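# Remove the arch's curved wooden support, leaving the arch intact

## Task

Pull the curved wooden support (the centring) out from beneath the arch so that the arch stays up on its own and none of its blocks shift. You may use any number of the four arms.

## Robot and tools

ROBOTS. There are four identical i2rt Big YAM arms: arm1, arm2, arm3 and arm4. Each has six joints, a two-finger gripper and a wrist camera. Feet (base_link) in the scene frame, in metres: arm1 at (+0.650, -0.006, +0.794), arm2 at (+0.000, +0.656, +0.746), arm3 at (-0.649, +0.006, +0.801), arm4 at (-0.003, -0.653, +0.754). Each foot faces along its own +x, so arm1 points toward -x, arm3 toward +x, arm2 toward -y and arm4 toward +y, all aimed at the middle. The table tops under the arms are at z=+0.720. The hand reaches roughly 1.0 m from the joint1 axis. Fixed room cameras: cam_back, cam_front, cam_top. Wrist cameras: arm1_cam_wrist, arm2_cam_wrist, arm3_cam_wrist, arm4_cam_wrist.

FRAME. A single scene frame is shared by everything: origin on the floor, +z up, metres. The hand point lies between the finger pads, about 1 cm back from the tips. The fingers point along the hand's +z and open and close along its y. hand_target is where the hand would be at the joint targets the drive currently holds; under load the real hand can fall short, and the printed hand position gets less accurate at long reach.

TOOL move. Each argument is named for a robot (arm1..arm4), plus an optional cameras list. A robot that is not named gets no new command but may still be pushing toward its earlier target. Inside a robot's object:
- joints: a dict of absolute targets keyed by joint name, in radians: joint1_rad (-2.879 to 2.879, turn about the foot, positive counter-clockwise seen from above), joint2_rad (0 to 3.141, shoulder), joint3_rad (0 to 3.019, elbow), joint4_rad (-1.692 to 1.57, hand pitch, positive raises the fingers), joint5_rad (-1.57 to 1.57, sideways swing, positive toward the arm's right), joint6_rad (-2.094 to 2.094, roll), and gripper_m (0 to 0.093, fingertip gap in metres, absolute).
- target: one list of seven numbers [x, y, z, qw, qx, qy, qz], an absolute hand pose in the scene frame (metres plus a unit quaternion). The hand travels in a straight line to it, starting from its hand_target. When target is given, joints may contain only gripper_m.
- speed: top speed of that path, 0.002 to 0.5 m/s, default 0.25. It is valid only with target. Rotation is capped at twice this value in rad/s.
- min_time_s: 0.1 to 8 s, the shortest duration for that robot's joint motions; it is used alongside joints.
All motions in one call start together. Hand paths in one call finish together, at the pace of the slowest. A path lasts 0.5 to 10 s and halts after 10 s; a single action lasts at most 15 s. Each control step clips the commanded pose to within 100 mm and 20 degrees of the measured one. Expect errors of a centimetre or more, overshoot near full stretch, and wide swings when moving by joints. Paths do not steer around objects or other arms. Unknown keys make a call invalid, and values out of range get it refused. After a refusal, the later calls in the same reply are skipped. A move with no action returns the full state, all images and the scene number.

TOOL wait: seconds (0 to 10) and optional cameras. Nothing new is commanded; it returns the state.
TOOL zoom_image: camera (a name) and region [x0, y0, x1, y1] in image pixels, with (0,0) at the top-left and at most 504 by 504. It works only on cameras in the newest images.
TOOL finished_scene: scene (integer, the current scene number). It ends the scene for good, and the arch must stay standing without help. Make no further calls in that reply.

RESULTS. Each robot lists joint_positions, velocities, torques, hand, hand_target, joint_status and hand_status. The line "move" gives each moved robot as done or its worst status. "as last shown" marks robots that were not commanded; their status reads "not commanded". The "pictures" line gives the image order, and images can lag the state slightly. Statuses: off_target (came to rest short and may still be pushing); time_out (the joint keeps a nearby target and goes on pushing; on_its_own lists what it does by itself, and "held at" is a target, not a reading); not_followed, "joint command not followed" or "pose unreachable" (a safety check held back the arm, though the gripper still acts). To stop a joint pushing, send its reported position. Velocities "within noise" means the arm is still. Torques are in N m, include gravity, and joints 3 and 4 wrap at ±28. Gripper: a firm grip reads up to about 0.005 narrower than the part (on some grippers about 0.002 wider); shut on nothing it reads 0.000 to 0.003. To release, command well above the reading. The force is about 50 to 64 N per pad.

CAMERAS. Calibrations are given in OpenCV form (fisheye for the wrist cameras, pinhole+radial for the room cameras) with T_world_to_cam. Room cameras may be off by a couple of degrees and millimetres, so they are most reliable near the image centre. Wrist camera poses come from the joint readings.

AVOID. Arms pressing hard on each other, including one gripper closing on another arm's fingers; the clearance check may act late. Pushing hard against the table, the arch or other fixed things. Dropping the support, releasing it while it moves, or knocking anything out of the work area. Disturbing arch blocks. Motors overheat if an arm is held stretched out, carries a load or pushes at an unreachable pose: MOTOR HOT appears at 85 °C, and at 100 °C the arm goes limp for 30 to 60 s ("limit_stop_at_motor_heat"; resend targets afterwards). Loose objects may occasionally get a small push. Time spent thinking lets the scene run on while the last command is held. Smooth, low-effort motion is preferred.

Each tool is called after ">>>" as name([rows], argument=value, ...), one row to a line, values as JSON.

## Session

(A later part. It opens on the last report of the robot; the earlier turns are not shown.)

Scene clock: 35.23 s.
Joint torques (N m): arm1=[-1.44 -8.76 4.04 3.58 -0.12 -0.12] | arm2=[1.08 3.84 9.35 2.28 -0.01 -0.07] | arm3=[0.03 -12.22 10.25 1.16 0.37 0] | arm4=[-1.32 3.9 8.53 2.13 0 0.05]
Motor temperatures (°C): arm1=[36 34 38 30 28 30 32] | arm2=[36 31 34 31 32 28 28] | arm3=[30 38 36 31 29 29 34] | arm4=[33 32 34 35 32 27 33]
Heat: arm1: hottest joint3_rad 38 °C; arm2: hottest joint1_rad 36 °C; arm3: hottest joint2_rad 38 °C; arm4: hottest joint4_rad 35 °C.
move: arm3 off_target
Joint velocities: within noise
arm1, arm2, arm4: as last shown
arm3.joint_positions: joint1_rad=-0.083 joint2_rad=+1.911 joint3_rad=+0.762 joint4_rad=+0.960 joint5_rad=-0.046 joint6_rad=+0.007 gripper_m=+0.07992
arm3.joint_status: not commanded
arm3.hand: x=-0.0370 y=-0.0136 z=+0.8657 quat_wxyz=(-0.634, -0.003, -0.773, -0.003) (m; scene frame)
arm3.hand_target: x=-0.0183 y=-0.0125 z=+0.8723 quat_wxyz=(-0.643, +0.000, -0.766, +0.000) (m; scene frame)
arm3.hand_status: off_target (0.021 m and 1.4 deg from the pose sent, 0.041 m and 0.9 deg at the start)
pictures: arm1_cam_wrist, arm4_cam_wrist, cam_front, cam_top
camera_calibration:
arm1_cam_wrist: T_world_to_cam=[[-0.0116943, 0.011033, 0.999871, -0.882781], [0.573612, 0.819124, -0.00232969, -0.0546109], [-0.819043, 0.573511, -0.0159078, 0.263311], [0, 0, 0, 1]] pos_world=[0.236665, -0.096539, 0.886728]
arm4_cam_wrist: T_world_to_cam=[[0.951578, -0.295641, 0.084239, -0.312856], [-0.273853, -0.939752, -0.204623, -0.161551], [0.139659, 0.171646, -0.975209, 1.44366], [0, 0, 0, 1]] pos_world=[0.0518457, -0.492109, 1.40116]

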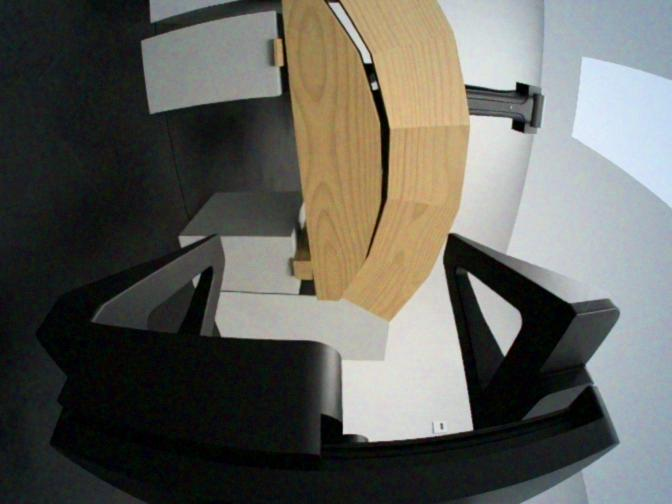

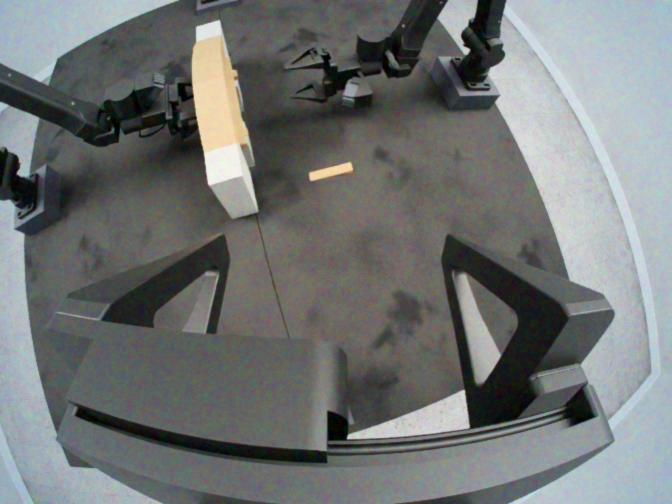

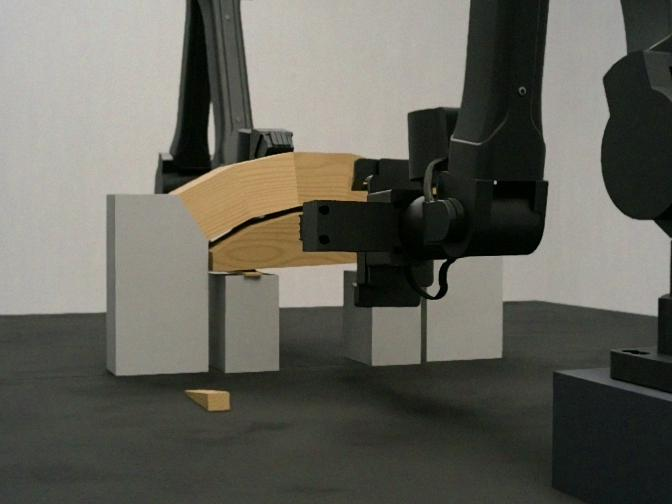

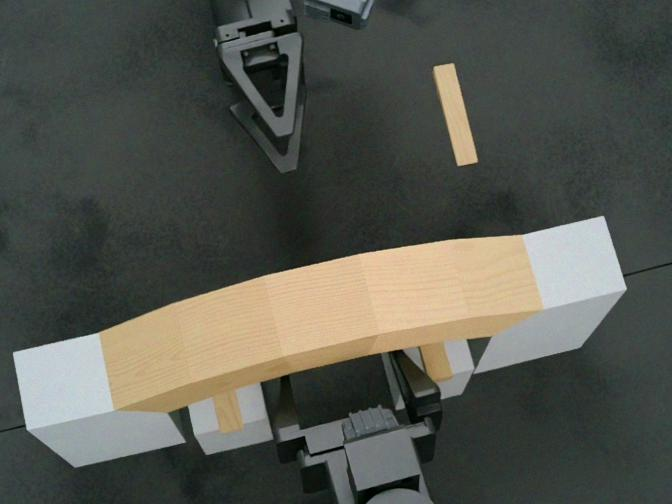

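>>> move(arm3={"target": [-0.007, -0.0125, 0.873, 0.6428, 0, 0.7660, 0], "speed": 0.06}, arm1={"target": [0.045, -0.010, 0.890, 0.5, -0.5, -0.5, 0.5], "speed": 0.1}, cameras=["arm1_cam_wrist", "arm4_cam_wrist", "cam_front", "cam_top"])

>>> zoom_image(camera="arm4_cam_wrist", region=[160, 40, 290, 170])

Scene clock: 37.93 s.
Joint torques (N m): arm1=[-1.44 -11.16 5.65 1.63 -0.12 -0.11] | arm2=[1.2 3.66 9.39 2.33 -0.02 -0.06] | arm3=[0.09 -12.81 10.51 1.11 0.3 0] | arm4=[-0.79 4.07 8.53 2.1 0 0.06]
Motor temperatures (°C): arm1=[36 34 38 30 28 30 32] | arm2=[36 31 34 31 32 28 28] | arm3=[30 38 37 31 29 29 34] | arm4=[33 32 34 35 32 27 32]
Heat: arm1: hottest joint3_rad 38 °C; arm2: hottest joint1_rad 36 °C; arm3: hottest joint2_rad 38 °C; arm4: hottest joint4_rad 35 °C.
move: arm1 off_target; arm3 off_target
Joint velocities: within noise
arm1.joint_positions: joint1_rad=+0.046 joint2_rad=+1.935 joint3_rad=+0.701 joint4_rad=+1.241 joint5_rad=+0.011 joint6_rad=-1.550 gripper_m=+0.09291
arm1.joint_status: not commanded
arm1.hand: x=+0.0564 y=-0.0170 z=+0.8979 quat_wxyz=(-0.497, +0.498, +0.497, -0.508) (m; scene frame)
arm1.hand_target: x=+0.0458 y=-0.0098 z=+0.8901 quat_wxyz=(-0.500, +0.500, +0.500, -0.500) (m; scene frame)
arm1.hand_status: off_target (0.016 m and 1.1 deg from the pose sent, 0.090 m and 1.7 deg at the start)
arm2, arm4: as last shown
arm3.joint_positions: joint1_rad=-0.083 joint2_rad=+1.924 joint3_rad=+0.790 joint4_rad=+0.939 joint5_rad=-0.044 joint6_rad=+0.007 gripper_m=+0.07992
arm3.joint_status: not commanded
arm3.hand: x=-0.0277 y=-0.0144 z=+0.8643 quat_wxyz=(-0.632, -0.004, -0.775, -0.003) (m; scene frame)
arm3.hand_target: x=-0.0083 y=-0.0125 z=+0.8737 quat_wxyz=(-0.643, +0.000, -0.766, +0.000) (m; scene frame)
arm3.hand_status: off_target (0.023 m and 1.7 deg from the pose sent, 0.031 m and 1.4 deg at the start)
pictures: arm1_cam_wrist, arm4_cam_wrist, cam_front, cam_top
camera_calibration:
arm1_cam_wrist: T_world_to_cam=[[0.0249649, 0.011884, 0.999618, -0.899863], [0.572552, 0.819516, -0.024042, 0.00642134], [-0.819488, 0.572933, 0.0136549, 0.171519], [0, 0, 0, 1]] pos_world=[0.159346, -0.0928376, 0.897331]
arm4_cam_wrist: T_world_to_cam=[[0.951578, -0.295641, 0.084239, -0.312856], [-0.273853, -0.939752, -0.204623, -0.161551], [0.139659, 0.171646, -0.975209, 1.44366], [0, 0, 0, 1]] pos_world=[0.0518457, -0.492109, 1.40116]

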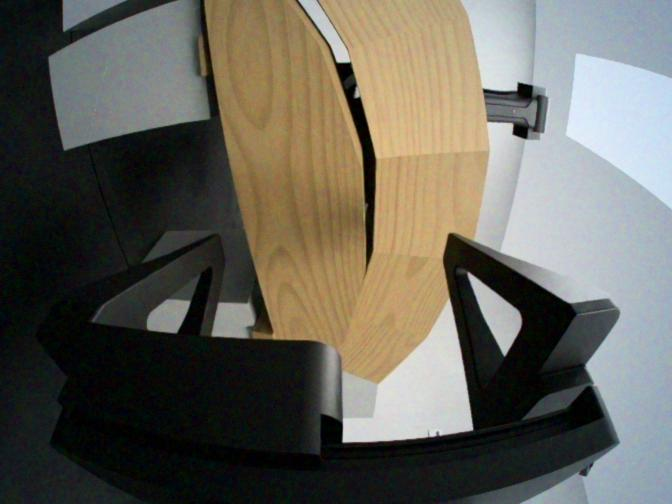

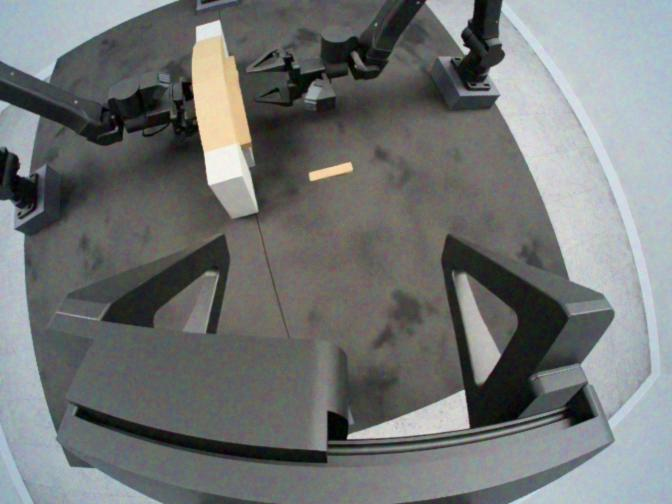

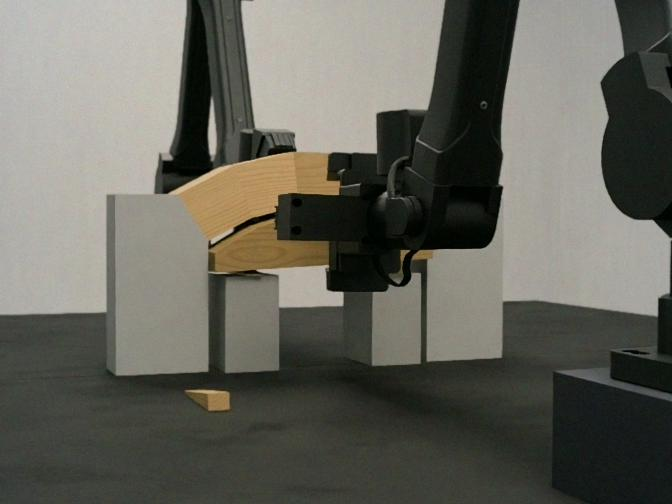

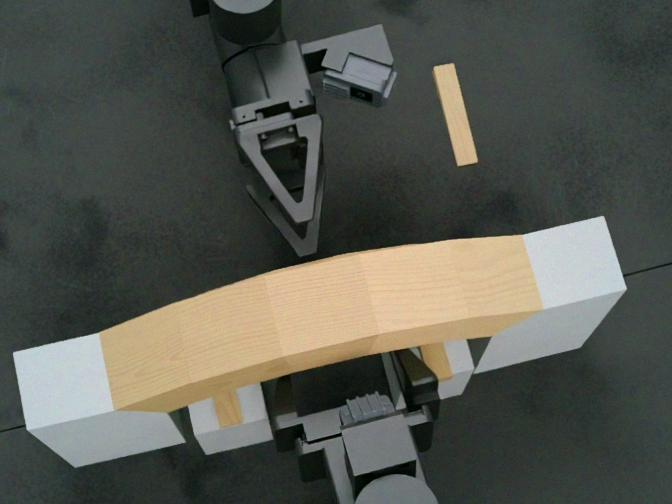

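Scaled by 3.877 from the camera's 672x504 image, which has a finer 960x720 frame.

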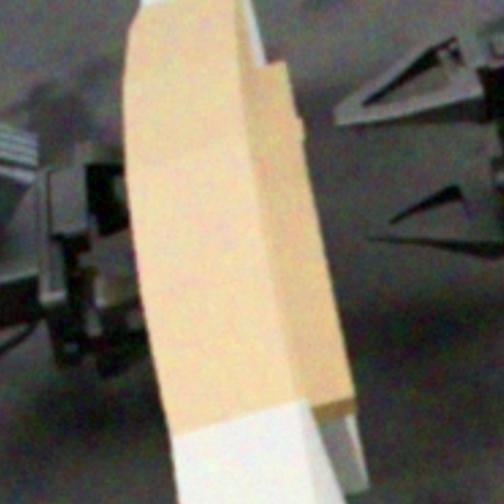

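>>> move(arm1={"target": [0.020, -0.004, 0.879, 0.5, -0.5, -0.5, 0.5], "speed": 0.08, "joints": {"gripper_m": 0.08}}, cameras=["arm1_cam_wrist", "arm4_cam_wrist", "cam_top"])

>>> zoom_image(camera="arm4_cam_wrist", region=[160, 40, 290, 170])

Scene clock: 39.70 s.
Joint torques (N m): arm1=[-1.44 -12.22 5.89 1.68 -0.12 -0.11] | arm2=[1.03 3.78 9.37 2.29 -0.02 -0.07] | arm3=[0.26 -12.81 10.51 1.11 0.29 0.01] | arm4=[-1.14 3.9 8.62 2.09 0.01 0.04]
Motor temperatures (°C): arm1=[36 35 38 30 28 30 32] | arm2=[36 31 34 31 32 28 28] | arm3=[30 38 38 31 29 29 34] | arm4=[33 32 34 35 32 27 32]
Heat: arm1: hottest joint3_rad 38 °C; arm2: hottest joint1_rad 36 °C; arm3: hottest joint2_rad 38 °C; arm4: hottest joint4_rad 35 °C.
move: arm1 off_target
Joint velocities: within noise
arm1.joint_positions: joint1_rad=+0.032 joint2_rad=+1.995 joint3_rad=+0.777 joint4_rad=+1.226 joint5_rad=-0.002 joint6_rad=-1.550 gripper_m=+0.08009
arm1.joint_status: all done
arm1.hand: x=+0.0312 y=-0.0113 z=+0.8875 quat_wxyz=(-0.497, +0.498, +0.497, -0.508) (m; scene frame)
arm1.hand_target: x=+0.0208 y=-0.0039 z=+0.8791 quat_wxyz=(-0.500, +0.500, +0.500, -0.500) (m; scene frame)
arm1.hand_status: off_target (0.016 m and 1.1 deg from the pose sent, 0.043 m and 1.1 deg at the start)
arm2.joint_positions: joint1_rad=+0.031 joint2_rad=+0.603 joint3_rad=+1.457 joint4_rad=-1.387 joint5_rad=-0.263 joint6_rad=+0.761 gripper_m=+0.09396
arm2.joint_status: not commanded
arm2.hand: x=+0.0421 y=+0.4486 z=+1.3126 quat_wxyz=(-0.497, -0.768, -0.393, +0.094) (m; scene frame)
arm2.hand_target: x=+0.0421 y=+0.4516 z=+1.3209 quat_wxyz=(-0.505, -0.763, -0.391, +0.098) (m; scene frame)
arm2.hand_status: not commanded
arm3: as last shown
arm4.joint_positions: joint1_rad=-0.454 joint2_rad=+0.631 joint3_rad=+1.450 joint4_rad=-1.565 joint5_rad=-0.075 joint6_rad=-0.150 gripper_m=+0.09396
arm4.joint_status: not commanded
arm4.hand: x=+0.0668 y=-0.4724 z=+1.2759 quat_wxyz=(-0.346, +0.552, -0.728, -0.214) (m; scene frame)
arm4.hand_target: x=+0.0658 y=-0.4742 z=+1.2836 quat_wxyz=(-0.354, +0.550, -0.724, -0.218) (m; scene frame)
arm4.hand_status: not commanded
pictures: arm1_cam_wrist, arm4_cam_wrist, cam_top
camera_calibration:
arm1_cam_wrist: T_world_to_cam=[[0.0249107, 0.0117919, 0.99962, -0.888909], [0.572849, 0.819311, -0.0239404, 0.0157815], [-0.819282, 0.573228, 0.0136546, 0.147743], [0, 0, 0, 1]] pos_world=[0.134146, -0.0871385, 0.886932]
arm4_cam_wrist: T_world_to_cam=[[0.951578, -0.295641, 0.084239, -0.312856], [-0.273853, -0.939752, -0.204623, -0.161551], [0.139659, 0.171646, -0.975209, 1.44366], [0, 0, 0, 1]] pos_world=[0.0518457, -0.492109, 1.40116]

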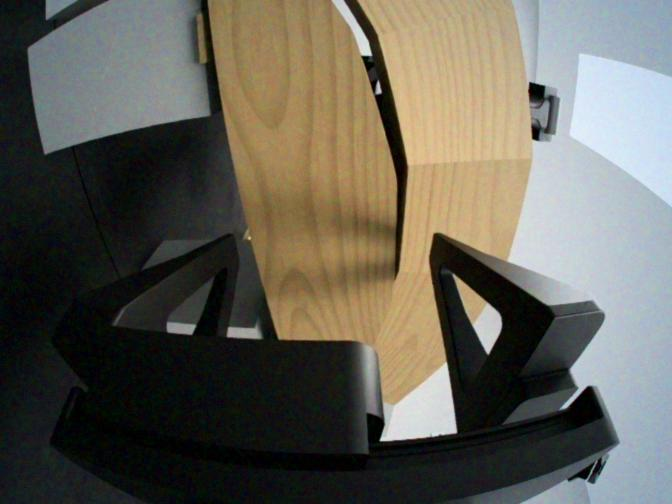

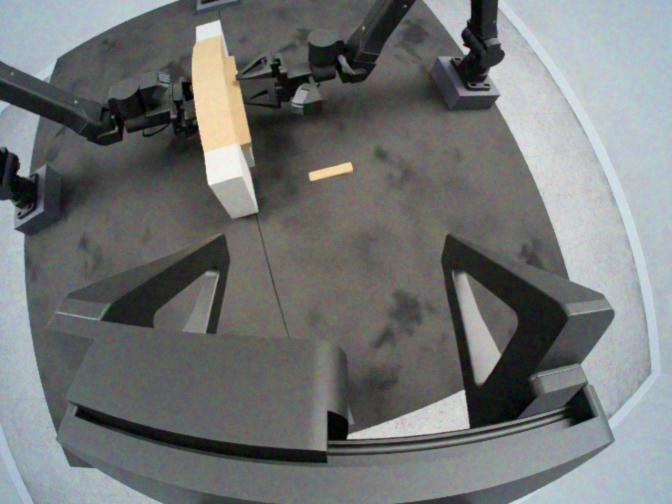

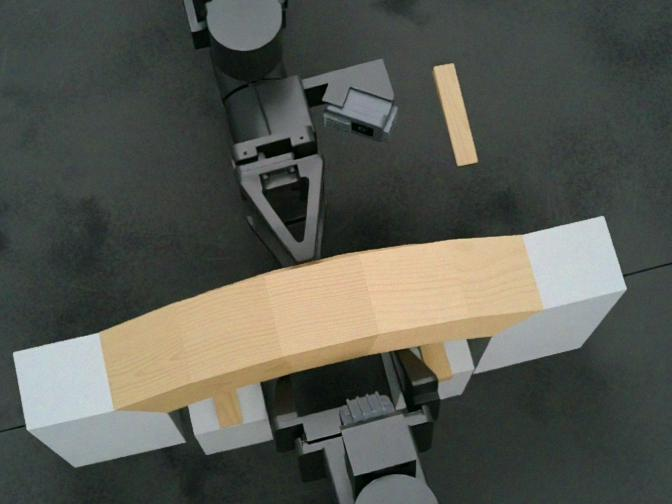

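Scaled by 3.877 from the camera's 672x504 image, which has a finer 960x720 frame.

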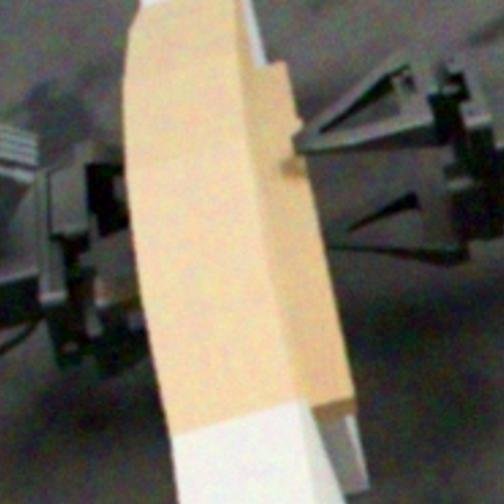

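>>> move(arm1={"target": [0.004, -0.004, 0.876, 0.5, -0.5, -0.5, 0.5], "speed": 0.06}, cameras=["arm1_cam_wrist", "arm4_cam_wrist"])

>>> zoom_image(camera="arm4_cam_wrist", region=[160, 40, 290, 170])

Scene clock: 41.17 s.
Joint torques (N m): arm1=[-1.44 -12.63 6.01 1.61 -0.12 -0.11] | arm2=[1.2 3.43 9.32 2.28 -0.01 -0.06] | arm3=[0.15 -12.86 10.54 1.1 0.3 0] | arm4=[-1.08 4.01 8.66 2.03 -0.04 0.04]
Motor temperatures (°C): arm1=[36 35 38 30 28 30 32] | arm2=[36 31 34 31 32 28 28] | arm3=[30 38 38 31 29 29 34] | arm4=[33 32 34 35 32 27 32]
Heat: arm1: hottest joint3_rad 38 °C; arm2: hottest joint1_rad 36 °C; arm3: hottest joint2_rad 38 °C; arm4: hottest joint4_rad 35 °C.
move: arm1 off_target
Joint velocities: within noise
arm1.joint_positions: joint1_rad=+0.032 joint2_rad=+2.020 joint3_rad=+0.824 joint4_rad=+1.204 joint5_rad=-0.002 joint6_rad=-1.550 gripper_m=+0.08009
arm1.joint_status: not commanded
arm1.hand: x=+0.0155 y=-0.0114 z=+0.8851 quat_wxyz=(-0.497, +0.498, +0.497, -0.508) (m; scene frame)
arm1.hand_target: x=+0.0049 y=-0.0039 z=+0.8761 quat_wxyz=(-0.500, +0.500, +0.500, -0.500) (m; scene frame)
arm1.hand_status: off_target (0.016 m and 1.1 deg from the pose sent, 0.030 m and 1.1 deg at the start)
arm2, arm3, arm4: as last shown
pictures: arm1_cam_wrist, arm4_cam_wrist
camera_calibration:
arm1_cam_wrist: T_world_to_cam=[[0.0249107, 0.0117919, 0.99962, -0.886119], [0.572849, 0.819311, -0.0239404, 0.0247177], [-0.819282, 0.573228, 0.0136546, 0.134913], [0, 0, 0, 1]] pos_world=[0.118446, -0.0871385, 0.884532]
arm4_cam_wrist: T_world_to_cam=[[0.951578, -0.295641, 0.084239, -0.312856], [-0.273853, -0.939752, -0.204623, -0.161551], [0.139659, 0.171646, -0.975209, 1.44366], [0, 0, 0, 1]] pos_world=[0.0518457, -0.492109, 1.40116]

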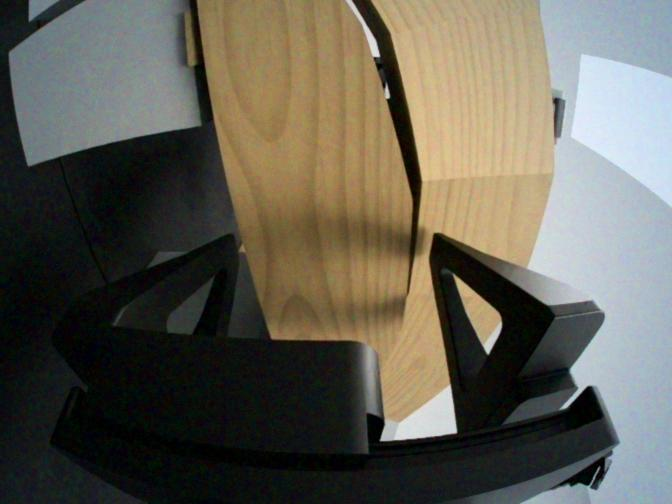

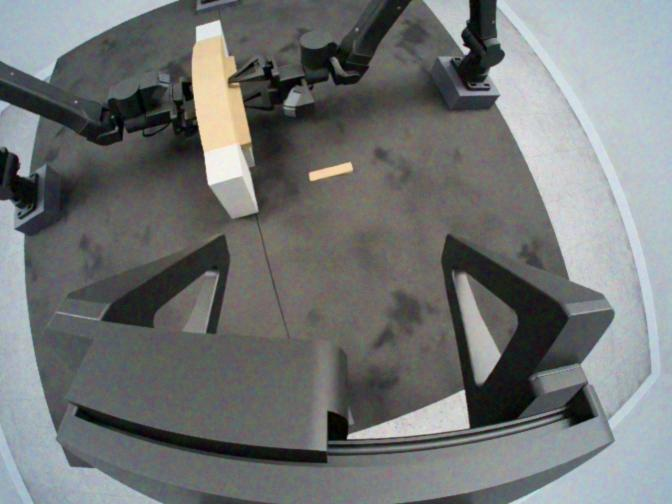

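Scaled by 3.877 from the camera's 672x504 image, which has a finer 960x720 frame.

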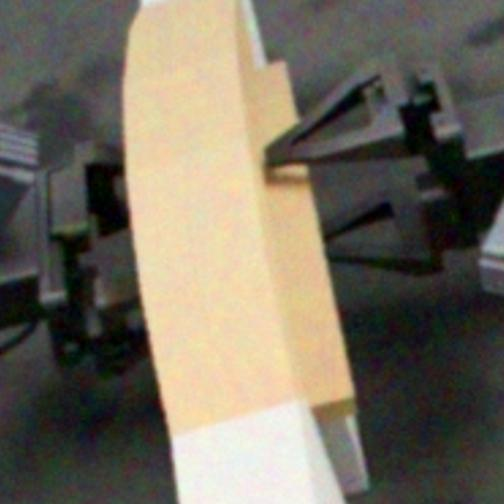

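>>> move(arm1={"joints": {"gripper_m": 0.060}})

>>> move(arm1={"joints": {"gripper_m": 0.048}}, cameras=["arm1_cam_wrist", "arm4_cam_wrist"])

>>> zoom_image(camera="arm4_cam_wrist", region=[160, 40, 290, 170])

Scene clock: 42.03 s.
Joint torques (N m): arm1=[-1.38 -12.92 6.02 1.78 -0.11 -0.1] | arm2=[1.26 3.9 9.36 2.24 -0.03 -0.06] | arm3=[0.21 -12.92 10.44 1.13 0.3 -0.01] | arm4=[-1.26 4.25 8.54 2.11 -0.01 0.04]
Motor temperatures (°C): arm1=[36 35 38 30 28 30 32] | arm2=[36 31 34 31 32 28 28] | arm3=[30 38 38 31 29 29 34] | arm4=[33 32 34 35 32 27 32]
Heat: arm1: hottest joint3_rad 38 °C; arm2: hottest joint1_rad 36 °C; arm3: hottest joint2_rad 38 °C; arm4: hottest joint4_rad 35 °C.
move: arm1 done
Joint velocities: within noise
arm1.joint_positions: joint1_rad=+0.032 joint2_rad=+2.022 joint3_rad=+0.824 joint4_rad=+1.202 joint5_rad=-0.003 joint6_rad=-1.551 gripper_m=+0.06021
arm1.joint_status: all done
arm1.hand: x=+0.0154 y=-0.0114 z=+0.8833 quat_wxyz=(-0.497, +0.498, +0.498, -0.507) (m; scene frame)
arm1.hand_target: x=+0.0048 y=-0.0039 z=+0.8763 quat_wxyz=(-0.500, +0.500, +0.500, -0.500) (m; scene frame)
arm1.hand_status: not commanded
arm2, arm4: as last shown
arm3.joint_positions: joint1_rad=-0.083 joint2_rad=+1.925 joint3_rad=+0.790 joint4_rad=+0.939 joint5_rad=-0.044 joint6_rad=+0.007 gripper_m=+0.07992
arm3.joint_status: not commanded
arm3.hand: x=-0.0276 y=-0.0144 z=+0.8640 quat_wxyz=(-0.632, -0.004, -0.775, -0.003) (m; scene frame)
arm3.hand_target: x=-0.0084 y=-0.0125 z=+0.8736 quat_wxyz=(-0.643, +0.000, -0.766, +0.000) (m; scene frame)
arm3.hand_status: not commanded
pictures: none

Scene clock: 42.47 s.
Joint torques (N m): arm1=[-1.55 -12.81 6.06 1.74 -0.11 -0.05] | arm2=[1.08 3.84 9.36 2.25 0 -0.05] | arm3=[0.21 -12.86 10.41 1.07 0.29 -0.01] | arm4=[-1.2 4.42 8.61 2 -0.02 0.01]
Motor temperatures (°C): arm1=[36 35 38 30 28 30 32] | arm2=[36 31 34 31 32 28 28] | arm3=[30 38 38 31 29 29 34] | arm4=[33 32 34 35 32 27 32]
Heat: arm1: hottest joint3_rad 38 °C; arm2: hottest joint1_rad 36 °C; arm3: hottest joint2_rad 38 °C; arm4: hottest joint4_rad 35 °C.
move: arm1 off_target
Joint velocities: within noise
arm1.joint_positions: joint1_rad=+0.032 joint2_rad=+2.022 joint3_rad=+0.824 joint4_rad=+1.202 joint5_rad=-0.003 joint6_rad=-1.556 gripper_m=+0.05776
arm1.joint_status: gripper_m off_target (ended at +0.05778, target +0.04800)
arm1.hand: x=+0.0154 y=-0.0114 z=+0.8833 quat_wxyz=(-0.498, +0.497, +0.499, -0.506) (m; scene frame)
arm1.hand_target: x=+0.0048 y=-0.0039 z=+0.8763 quat_wxyz=(-0.500, +0.500, +0.500, -0.500) (m; scene frame)
arm1.hand_status: not commanded
arm2, arm3, arm4: as last shown
pictures: arm1_cam_wrist, arm4_cam_wrist
camera_calibration:
arm1_cam_wrist: T_world_to_cam=[[0.0211759, 0.00562362, 0.99976, -0.884542], [0.572718, 0.819581, -0.0167408, 0.018493], [-0.819479, 0.572935, 0.0141346, 0.134487], [0, 0, 0, 1]] pos_world=[0.118349, -0.0872343, 0.882738]
arm4_cam_wrist: T_world_to_cam=[[0.951578, -0.295641, 0.084239, -0.312856], [-0.273853, -0.939752, -0.204623, -0.161551], [0.139659, 0.171646, -0.975209, 1.44366], [0, 0, 0, 1]] pos_world=[0.0518457, -0.492109, 1.40116]

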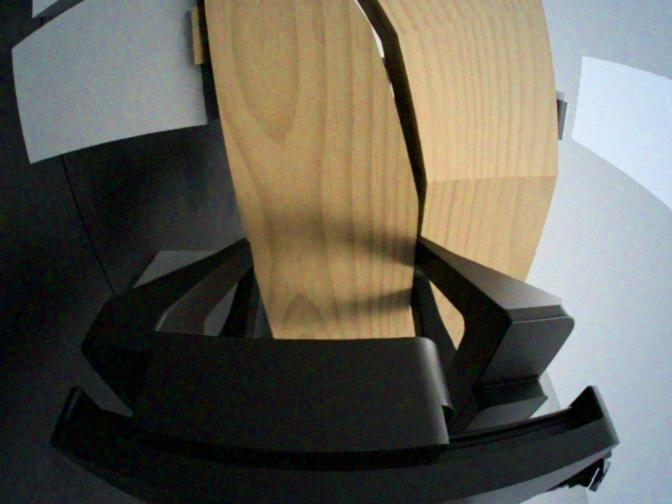

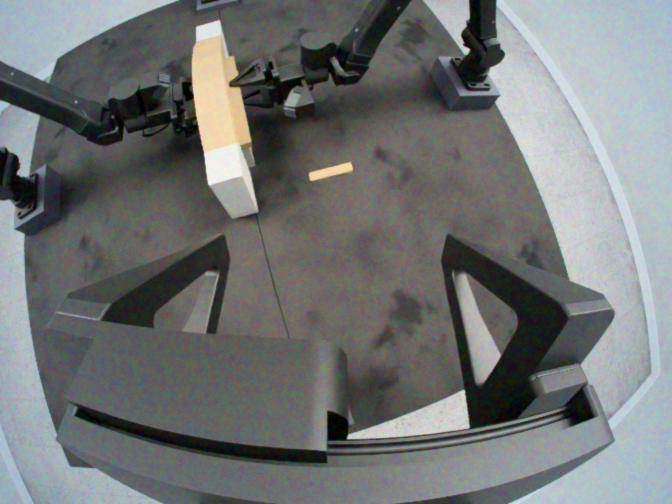

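Scaled by 3.877 from the camera's 672x504 image, which has a finer 960x720 frame.

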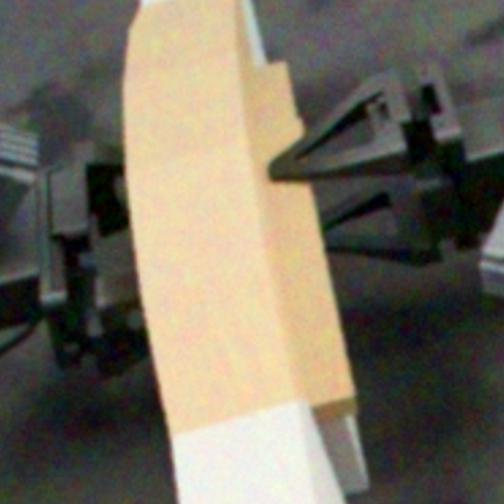

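>>> move(arm1={"target": [0.014, -0.0105, 0.895, 0.5, -0.5, -0.5, 0.5], "speed": 0.04}, cameras=["arm1_cam_wrist", "cam_front", "cam_back"])

>>> zoom_image(camera="cam_back", region=[130, 130, 450, 410])

>>> zoom_image(camera="cam_front", region=[160, 130, 460, 390])

Scene clock: 43.90 s.
Joint torques (N m): arm1=[-0.32 -16.85 3.74 1.5 0.3 -0.06] | arm2=[1.32 3.72 9.36 2.28 -0.01 -0.07] | arm3=[0.03 -12.86 10.45 1.07 0.29 0.02] | arm4=[-1.2 3.84 8.68 1.98 0 0]
Motor temperatures (°C): arm1=[36 35 38 30 28 30 32] | arm2=[36 31 35 31 32 28 28] | arm3=[30 38 39 31 29 29 34] | arm4=[33 32 34 35 32 27 32]
Heat: arm1: hottest joint3_rad 38 °C; arm2: hottest joint1_rad 36 °C; arm3: hottest joint3_rad 39 °C; arm4: hottest joint4_rad 35 °C.
move: arm1 off_target
Joint velocities: within noise
arm1.joint_positions: joint1_rad=+0.032 joint2_rad=+2.010 joint3_rad=+0.824 joint4_rad=+1.175 joint5_rad=+0.000 joint6_rad=-1.556 gripper_m=+0.05776
arm1.joint_status: not commanded
arm1.hand: x=+0.0150 y=-0.0110 z=+0.8840 quat_wxyz=(-0.495, +0.502, +0.502, -0.501) (m; scene frame)
arm1.hand_target: x=+0.0140 y=-0.0105 z=+0.8950 quat_wxyz=(-0.500, +0.500, +0.500, -0.500) (m; scene frame)
arm1.hand_status: off_target (0.011 m and 0.7 deg from the pose sent, 0.012 m and 0.8 deg at the start)
arm2, arm4: as last shown
arm3.joint_positions: joint1_rad=-0.083 joint2_rad=+1.926 joint3_rad=+0.790 joint4_rad=+0.939 joint5_rad=-0.044 joint6_rad=+0.006 gripper_m=+0.07992
arm3.joint_status: not commanded
arm3.hand: x=-0.0276 y=-0.0144 z=+0.8637 quat_wxyz=(-0.632, -0.004, -0.775, -0.002) (m; scene frame)
arm3.hand_target: x=-0.0084 y=-0.0125 z=+0.8734 quat_wxyz=(-0.643, +0.000, -0.766, +0.000) (m; scene frame)
arm3.hand_status: not commanded
pictures: arm1_cam_wrist, cam_back, cam_front
camera_calibration:
arm1_cam_wrist: T_world_to_cam=[[0.00634862, 0.0055314, 0.999965, -0.885112], [0.575229, 0.817951, -0.00817662, 0.0107527], [-0.817968, 0.575261, 0.00201105, 0.14453], [0, 0, 0, 1]] pos_world=[0.117655, -0.0870418, 0.884878]

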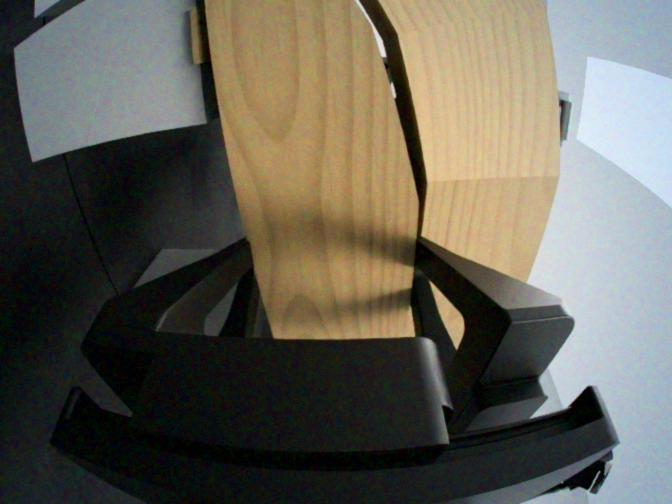

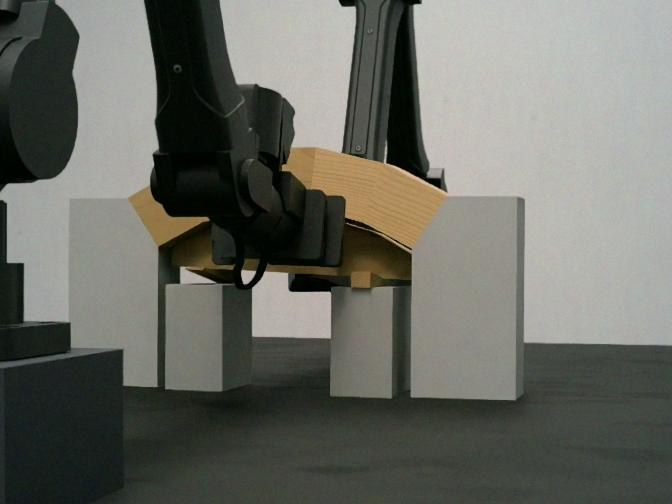

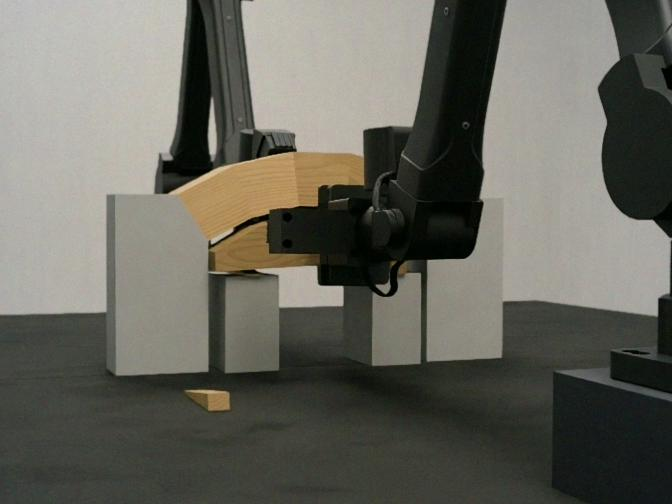

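Scaled by 1.575 from the camera's 672x504 image, which has a finer 960x720 frame.

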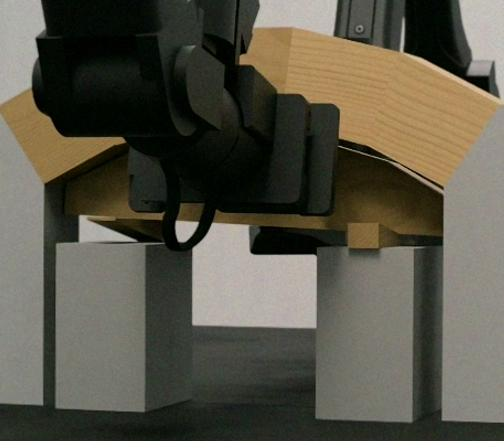

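Scaled by 1.680 from the camera's 672x504 image, which has a finer 960x720 frame.

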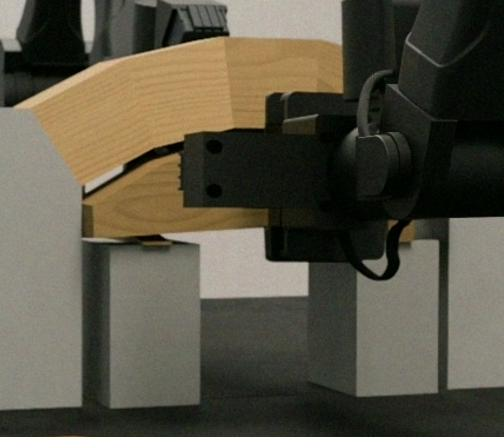

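>>> move(arm1={"target": [0.016, -0.0105, 0.903, 0.5, -0.5, -0.5, 0.5], "speed": 0.05}, cameras=["cam_front", "cam_back"])

>>> zoom_image(camera="cam_back", region=[130, 130, 450, 410])

>>> zoom_image(camera="cam_front", region=[160, 130, 460, 390])

Scene clock: 45.13 s.
Joint torques (N m): arm1=[-0.32 -17.67 3.54 2.1 0.23 -0.06] | arm2=[1.2 3.55 9.37 2.3 0 -0.06] | arm3=[0.21 -12.98 10.36 1.17 0.3 0.02] | arm4=[-1.26 3.9 8.58 2.04 -0.01 0.07]
Motor temperatures (°C): arm1=[36 35 38 30 28 30 32] | arm2=[36 31 35 31 32 28 28] | arm3=[30 38 39 31 29 29 33] | arm4=[33 32 34 35 32 27 32]
Heat: arm1: hottest joint3_rad 38 °C; arm2: hottest joint1_rad 36 °C; arm3: hottest joint3_rad 39 °C; arm4: hottest joint4_rad 35 °C.
move: arm1 off_target
Joint velocities: within noise
arm1.joint_positions: joint1_rad=+0.032 joint2_rad=+1.997 joint3_rad=+0.821 joint4_rad=+1.150 joint5_rad=+0.002 joint6_rad=-1.556 gripper_m=+0.05776
arm1.joint_status: not commanded
arm1.hand: x=+0.0157 y=-0.0107 z=+0.8845 quat_wxyz=(-0.491, +0.506, +0.506, -0.497) (m; scene frame)
arm1.hand_target: x=+0.0159 y=-0.0105 z=+0.9028 quat_wxyz=(-0.500, +0.500, +0.500, -0.500) (m; scene frame)
arm1.hand_status: off_target (0.019 m and 1.4 deg from the pose sent, 0.019 m and 0.7 deg at the start)
arm2, arm4: as last shown
arm3.joint_positions: joint1_rad=-0.083 joint2_rad=+1.926 joint3_rad=+0.792 joint4_rad=+0.938 joint5_rad=-0.044 joint6_rad=+0.006 gripper_m=+0.07992
arm3.joint_status: not commanded
arm3.hand: x=-0.0271 y=-0.0144 z=+0.8635 quat_wxyz=(-0.631, -0.004, -0.775, -0.002) (m; scene frame)
arm3.hand_target: x=-0.0084 y=-0.0125 z=+0.8736 quat_wxyz=(-0.643, +0.000, -0.766, +0.000) (m; scene frame)
arm3.hand_status: not commanded
pictures: cam_back, cam_front

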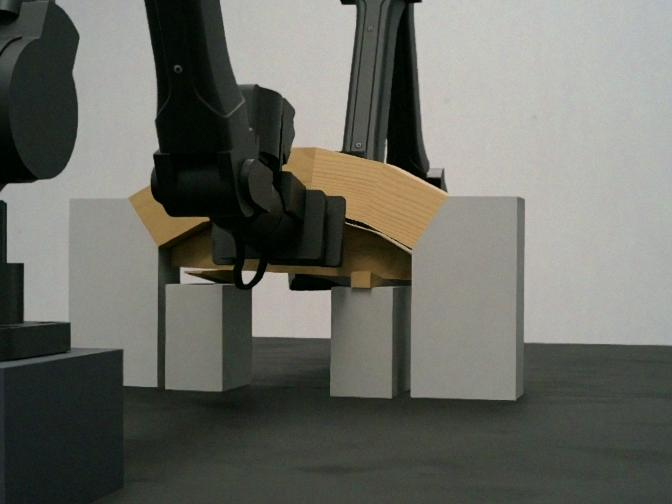

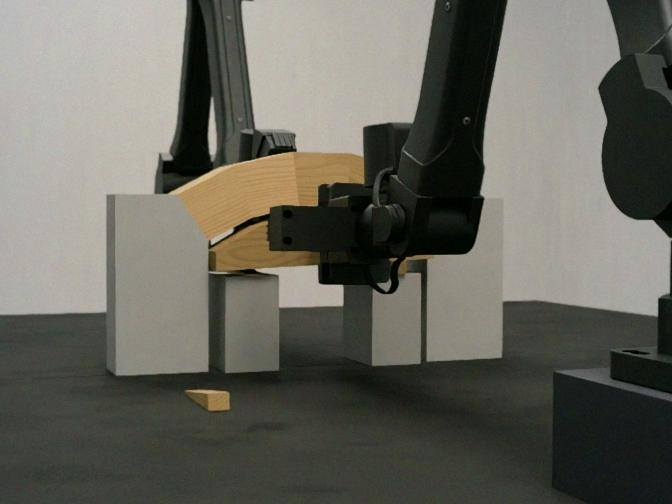

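Scaled by 1.575 from the camera's 672x504 image, which has a finer 960x720 frame.

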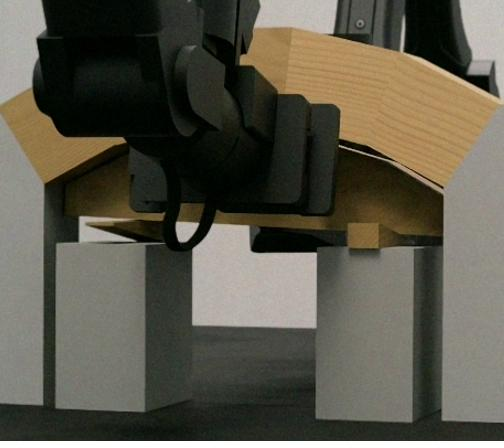

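Scaled by 1.680 from the camera's 672x504 image, which has a finer 960x720 frame.

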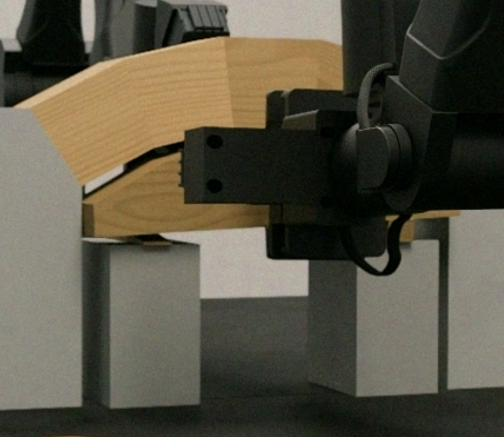

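>>> move(arm3={"target": [-0.125, 0.02, 0.868, 0.6018, 0, 0.7986, 0], "speed": 0.2, "joints": {"gripper_m": 0.05}}, cameras=["arm3_cam_wrist", "arm1_cam_wrist", "cam_top"])

>>> zoom_image(camera="arm3_cam_wrist", region=[60, 60, 340, 270])

Scene clock: 48.47 s.
Joint torques (N m): arm1=[-0.38 -17.79 3.51 2.03 0.23 -0.06] | arm2=[0.97 3.72 9.39 2.29 0 -0.06] | arm3=[0.56 -12.98 4.56 1.13 0.28 0.19] | arm4=[-0.73 4.13 8.62 2.14 -0.05 0.04]
Motor temperatures (°C): arm1=[36 35 38 30 28 30 32] | arm2=[36 31 35 31 32 28 28] | arm3=[30 39 39 31 29 29 33] | arm4=[33 32 34 35 32 27 32]
Heat: arm1: hottest joint3_rad 38 °C; arm2: hottest joint1_rad 36 °C; arm3: hottest joint2_rad 39 °C; arm4: hottest joint4_rad 35 °C.
move: arm3 done
Joint velocities: within noise
arm1.joint_positions: joint1_rad=+0.032 joint2_rad=+1.997 joint3_rad=+0.821 joint4_rad=+1.149 joint5_rad=+0.002 joint6_rad=-1.555 gripper_m=+0.05776
arm1.joint_status: not commanded
arm1.hand: x=+0.0157 y=-0.0106 z=+0.8843 quat_wxyz=(-0.491, +0.506, +0.506, -0.497) (m; scene frame)
arm1.hand_target: x=+0.0159 y=-0.0104 z=+0.9027 quat_wxyz=(-0.500, +0.500, +0.500, -0.500) (m; scene frame)
arm1.hand_status: not commanded
arm2, arm4: as last shown
arm3.joint_positions: joint1_rad=-0.009 joint2_rad=+1.750 joint3_rad=+0.528 joint4_rad=+0.938 joint5_rad=+0.032 joint6_rad=+0.007 gripper_m=+0.05009
arm3.joint_status: all done
arm3.hand: x=-0.1239 y=+0.0157 z=+0.8596 quat_wxyz=(-0.597, +0.001, -0.802, +0.004) (m; scene frame)
arm3.hand_target: x=-0.1249 y=+0.0198 z=+0.8679 quat_wxyz=(-0.602, +0.000, -0.799, +0.000) (m; scene frame)
arm3.hand_status: done (0.009 m and 0.9 deg from the pose sent, 0.104 m and 4.3 deg at the start)
pictures: arm1_cam_wrist, arm3_cam_wrist, cam_top
camera_calibration:
arm1_cam_wrist: T_world_to_cam=[[-0.0100212, 0.00612085, 0.999931, -0.885143], [0.576908, 0.816809, 0.000781779, 0.00209961], [-0.816748, 0.576876, -0.0117165, 0.15714], [0, 0, 0, 1]] pos_world=[0.118262, -0.0869474, 0.886921]
arm3_cam_wrist: T_world_to_cam=[[0.00887004, -0.999961, 0.000319912, 0.0173802], [-0.81136, -0.00738407, -0.584501, 0.403984], [0.58448, 0.00492498, -0.811393, 0.897636], [0, 0, 0, 1]] pos_world=[-0.197028, 0.0159417, 0.964459]

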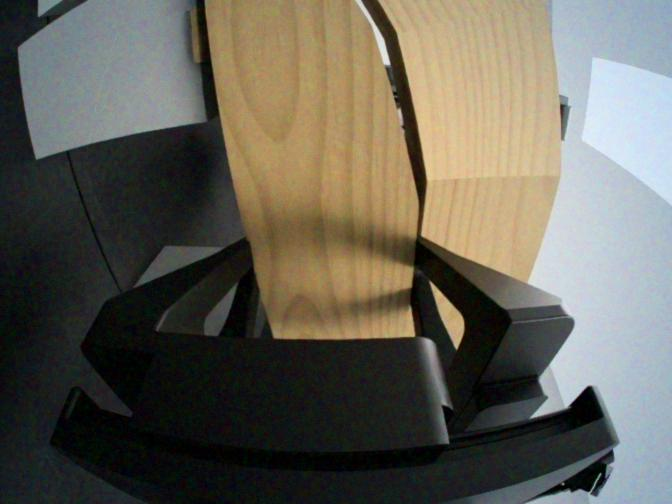

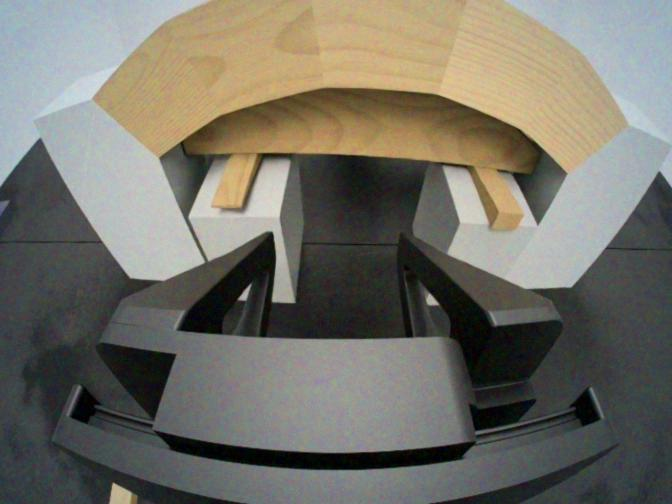

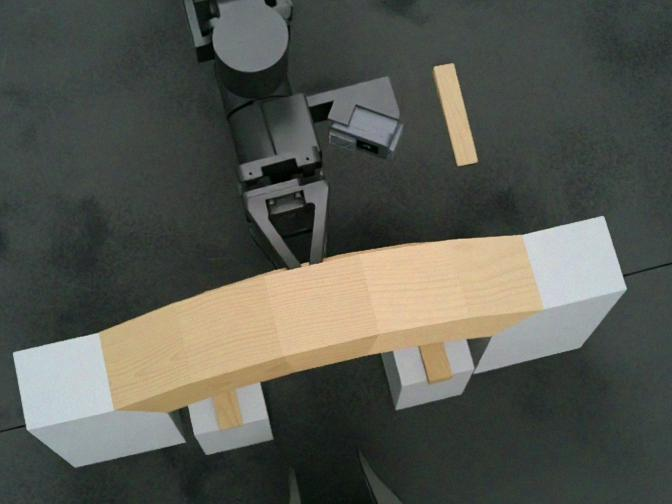

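Scaled by 1.800 from the camera's 672x504 image, which has a finer 960x720 frame.

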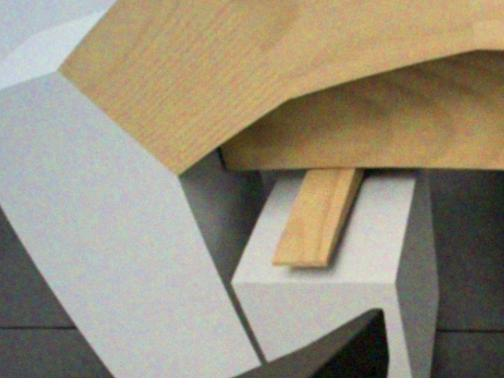

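>>> move(arm3={"target": [-0.115, 0.085, 0.856, 0.5736, 0, 0.8192, 0], "speed": 0.2, "joints": {"gripper_m": 0.045}})

>>> move(arm3={"target": [-0.063, 0.082, 0.847, 0.5736, 0, 0.8192, 0], "speed": 0.1}, cameras=["arm3_cam_wrist", "cam_back"])

>>> zoom_image(camera="arm3_cam_wrist", region=[220, 110, 450, 320])

>>> zoom_image(camera="cam_back", region=[130, 130, 450, 410])

Scene clock: 50.60 s.
Joint torques (N m): arm1=[-0.44 -17.61 3.54 2.03 0.23 -0.06] | arm2=[1.2 3.66 9.36 2.32 -0.03 -0.06] | arm3=[0.5 -12.04 8.25 0.91 0.33 0.18] | arm4=[-0.91 4.42 8.5 2.1 -0.02 0.01]
Motor temperatures (°C): arm1=[36 35 38 30 28 30 32] | arm2=[36 31 35 31 32 28 28] | arm3=[30 39 39 31 29 29 33] | arm4=[33 32 35 35 31 27 32]
Heat: arm1: hottest joint3_rad 38 °C; arm2: hottest joint1_rad 36 °C; arm3: hottest joint2_rad 39 °C; arm4: hottest joint3_rad 35 °C.
move: arm3 off_target
Joint velocities: within noise
arm1, arm2, arm4: as last shown
arm3.joint_positions: joint1_rad=+0.169 joint2_rad=+1.750 joint3_rad=+0.553 joint4_rad=+0.812 joint5_rad=+0.192 joint6_rad=+0.067 gripper_m=+0.04509
arm3.joint_status: all done
arm3.hand: x=-0.1305 y=+0.0806 z=+0.8401 quat_wxyz=(-0.559, +0.006, -0.829, +0.005) (m; scene frame)
arm3.hand_target: x=-0.1158 y=+0.0848 z=+0.8564 quat_wxyz=(-0.574, +0.000, -0.819, +0.000) (m; scene frame)
arm3.hand_status: off_target (0.023 m and 2.3 deg from the pose sent, 0.070 m and 3.4 deg at the start)
pictures: none

Scene clock: 51.77 s.
Joint torques (N m): arm1=[-0.32 -17.67 3.51 2 0.23 -0.06] | arm2=[1.14 3.78 9.36 2.32 -0.01 -0.06] | arm3=[-0.97 -11.52 9.16 0.99 0.08 0.07] | arm4=[-1.44 4.13 8.62 2.03 0.01 0.02]
Motor temperatures (°C): arm1=[36 36 38 30 28 30 32] | arm2=[36 31 35 31 32 28 28] | arm3=[30 39 39 31 29 29 33] | arm4=[33 32 35 35 31 27 32]
Heat: arm1: hottest joint3_rad 38 °C; arm2: hottest joint1_rad 36 °C; arm3: hottest joint2_rad 39 °C; arm4: hottest joint3_rad 35 °C.
move: arm3 off_target
Joint velocities: within noise
arm1: as last shown
arm2.joint_positions: joint1_rad=+0.031 joint2_rad=+0.603 joint3_rad=+1.457 joint4_rad=-1.387 joint5_rad=-0.263 joint6_rad=+0.761 gripper_m=+0.09396
arm2.joint_status: not commanded
arm2.hand: x=+0.0421 y=+0.4486 z=+1.3126 quat_wxyz=(-0.497, -0.768, -0.393, +0.094) (m; scene frame)
arm2.hand_target: x=+0.0421 y=+0.4516 z=+1.3209 quat_wxyz=(-0.505, -0.763, -0.391, +0.098) (m; scene frame)
arm2.hand_status: not commanded
arm3.joint_positions: joint1_rad=+0.149 joint2_rad=+1.826 joint3_rad=+0.692 joint4_rad=+0.774 joint5_rad=+0.169 joint6_rad=+0.067 gripper_m=+0.04509
arm3.joint_status: not commanded
arm3.hand: x=-0.0787 y=+0.0841 z=+0.8435 quat_wxyz=(-0.568, +0.003, -0.823, -0.001) (m; scene frame)
arm3.hand_target: x=-0.0637 y=+0.0819 z=+0.8473 quat_wxyz=(-0.574, +0.000, -0.819, +0.000) (m; scene frame)
arm3.hand_status: off_target (0.016 m and 0.8 deg from the pose sent, 0.068 m and 2.2 deg at the start)
arm4.joint_positions: joint1_rad=-0.454 joint2_rad=+0.631 joint3_rad=+1.450 joint4_rad=-1.565 joint5_rad=-0.075 joint6_rad=-0.150 gripper_m=+0.09396
arm4.joint_status: not commanded
arm4.hand: x=+0.0668 y=-0.4724 z=+1.2759 quat_wxyz=(-0.346, +0.552, -0.728, -0.214) (m; scene frame)
arm4.hand_target: x=+0.0658 y=-0.4742 z=+1.2836 quat_wxyz=(-0.354, +0.550, -0.724, -0.218) (m; scene frame)
arm4.hand_status: not commanded
pictures: arm3_cam_wrist, cam_back
camera_calibration:
arm3_cam_wrist: T_world_to_cam=[[0.0174678, -0.999824, -0.00687061, 0.0920787], [-0.850608, -0.0112485, -0.52568, 0.379368], [0.52551, 0.0150267, -0.850655, 0.885404], [0, 0, 0, 1]] pos_world=[-0.144203, 0.0830251, 0.953232]

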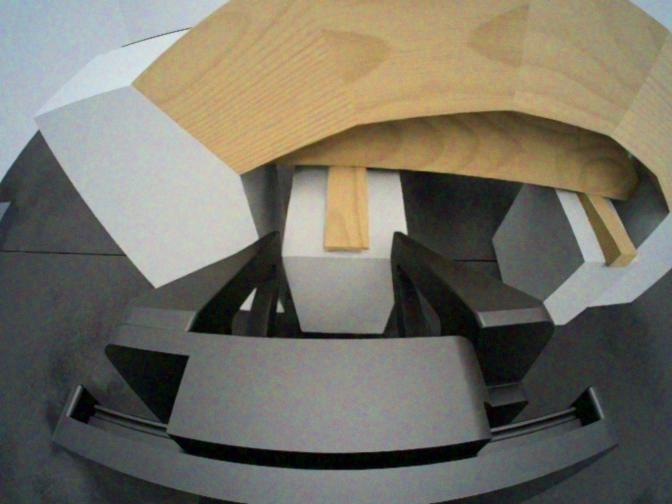

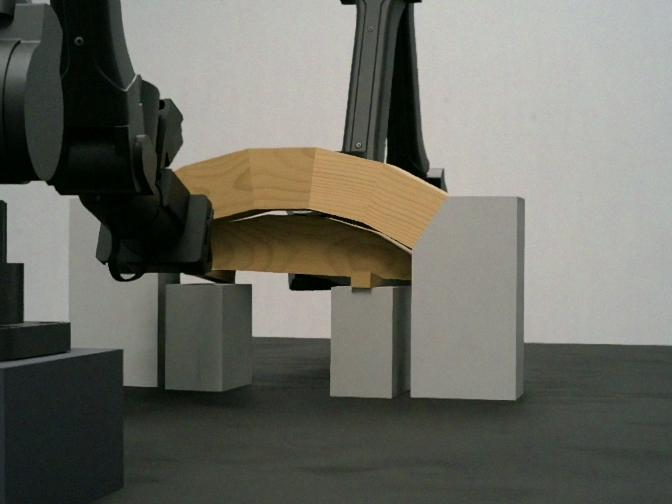

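Scaled by 2.191 from the camera's 672x504 image, which has a finer 960x720 frame.

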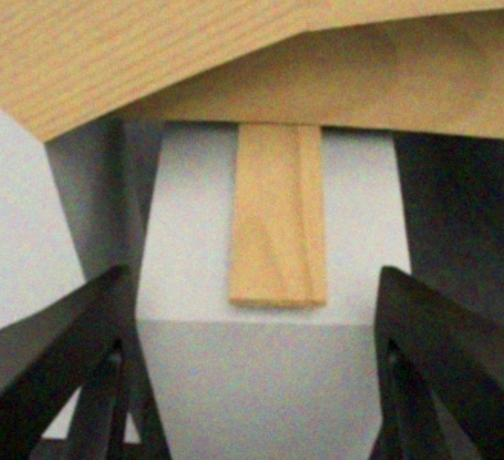

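Scaled by 1.575 from the camera's 672x504 image, which has a finer 960x720 frame.

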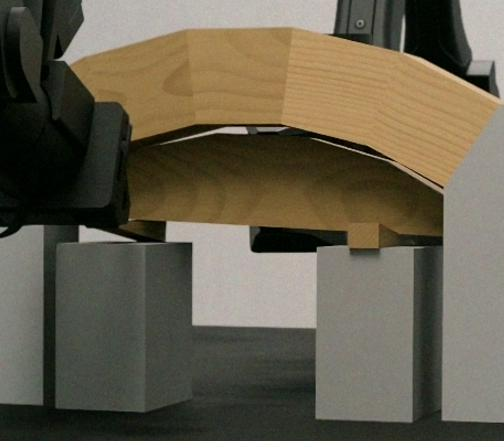

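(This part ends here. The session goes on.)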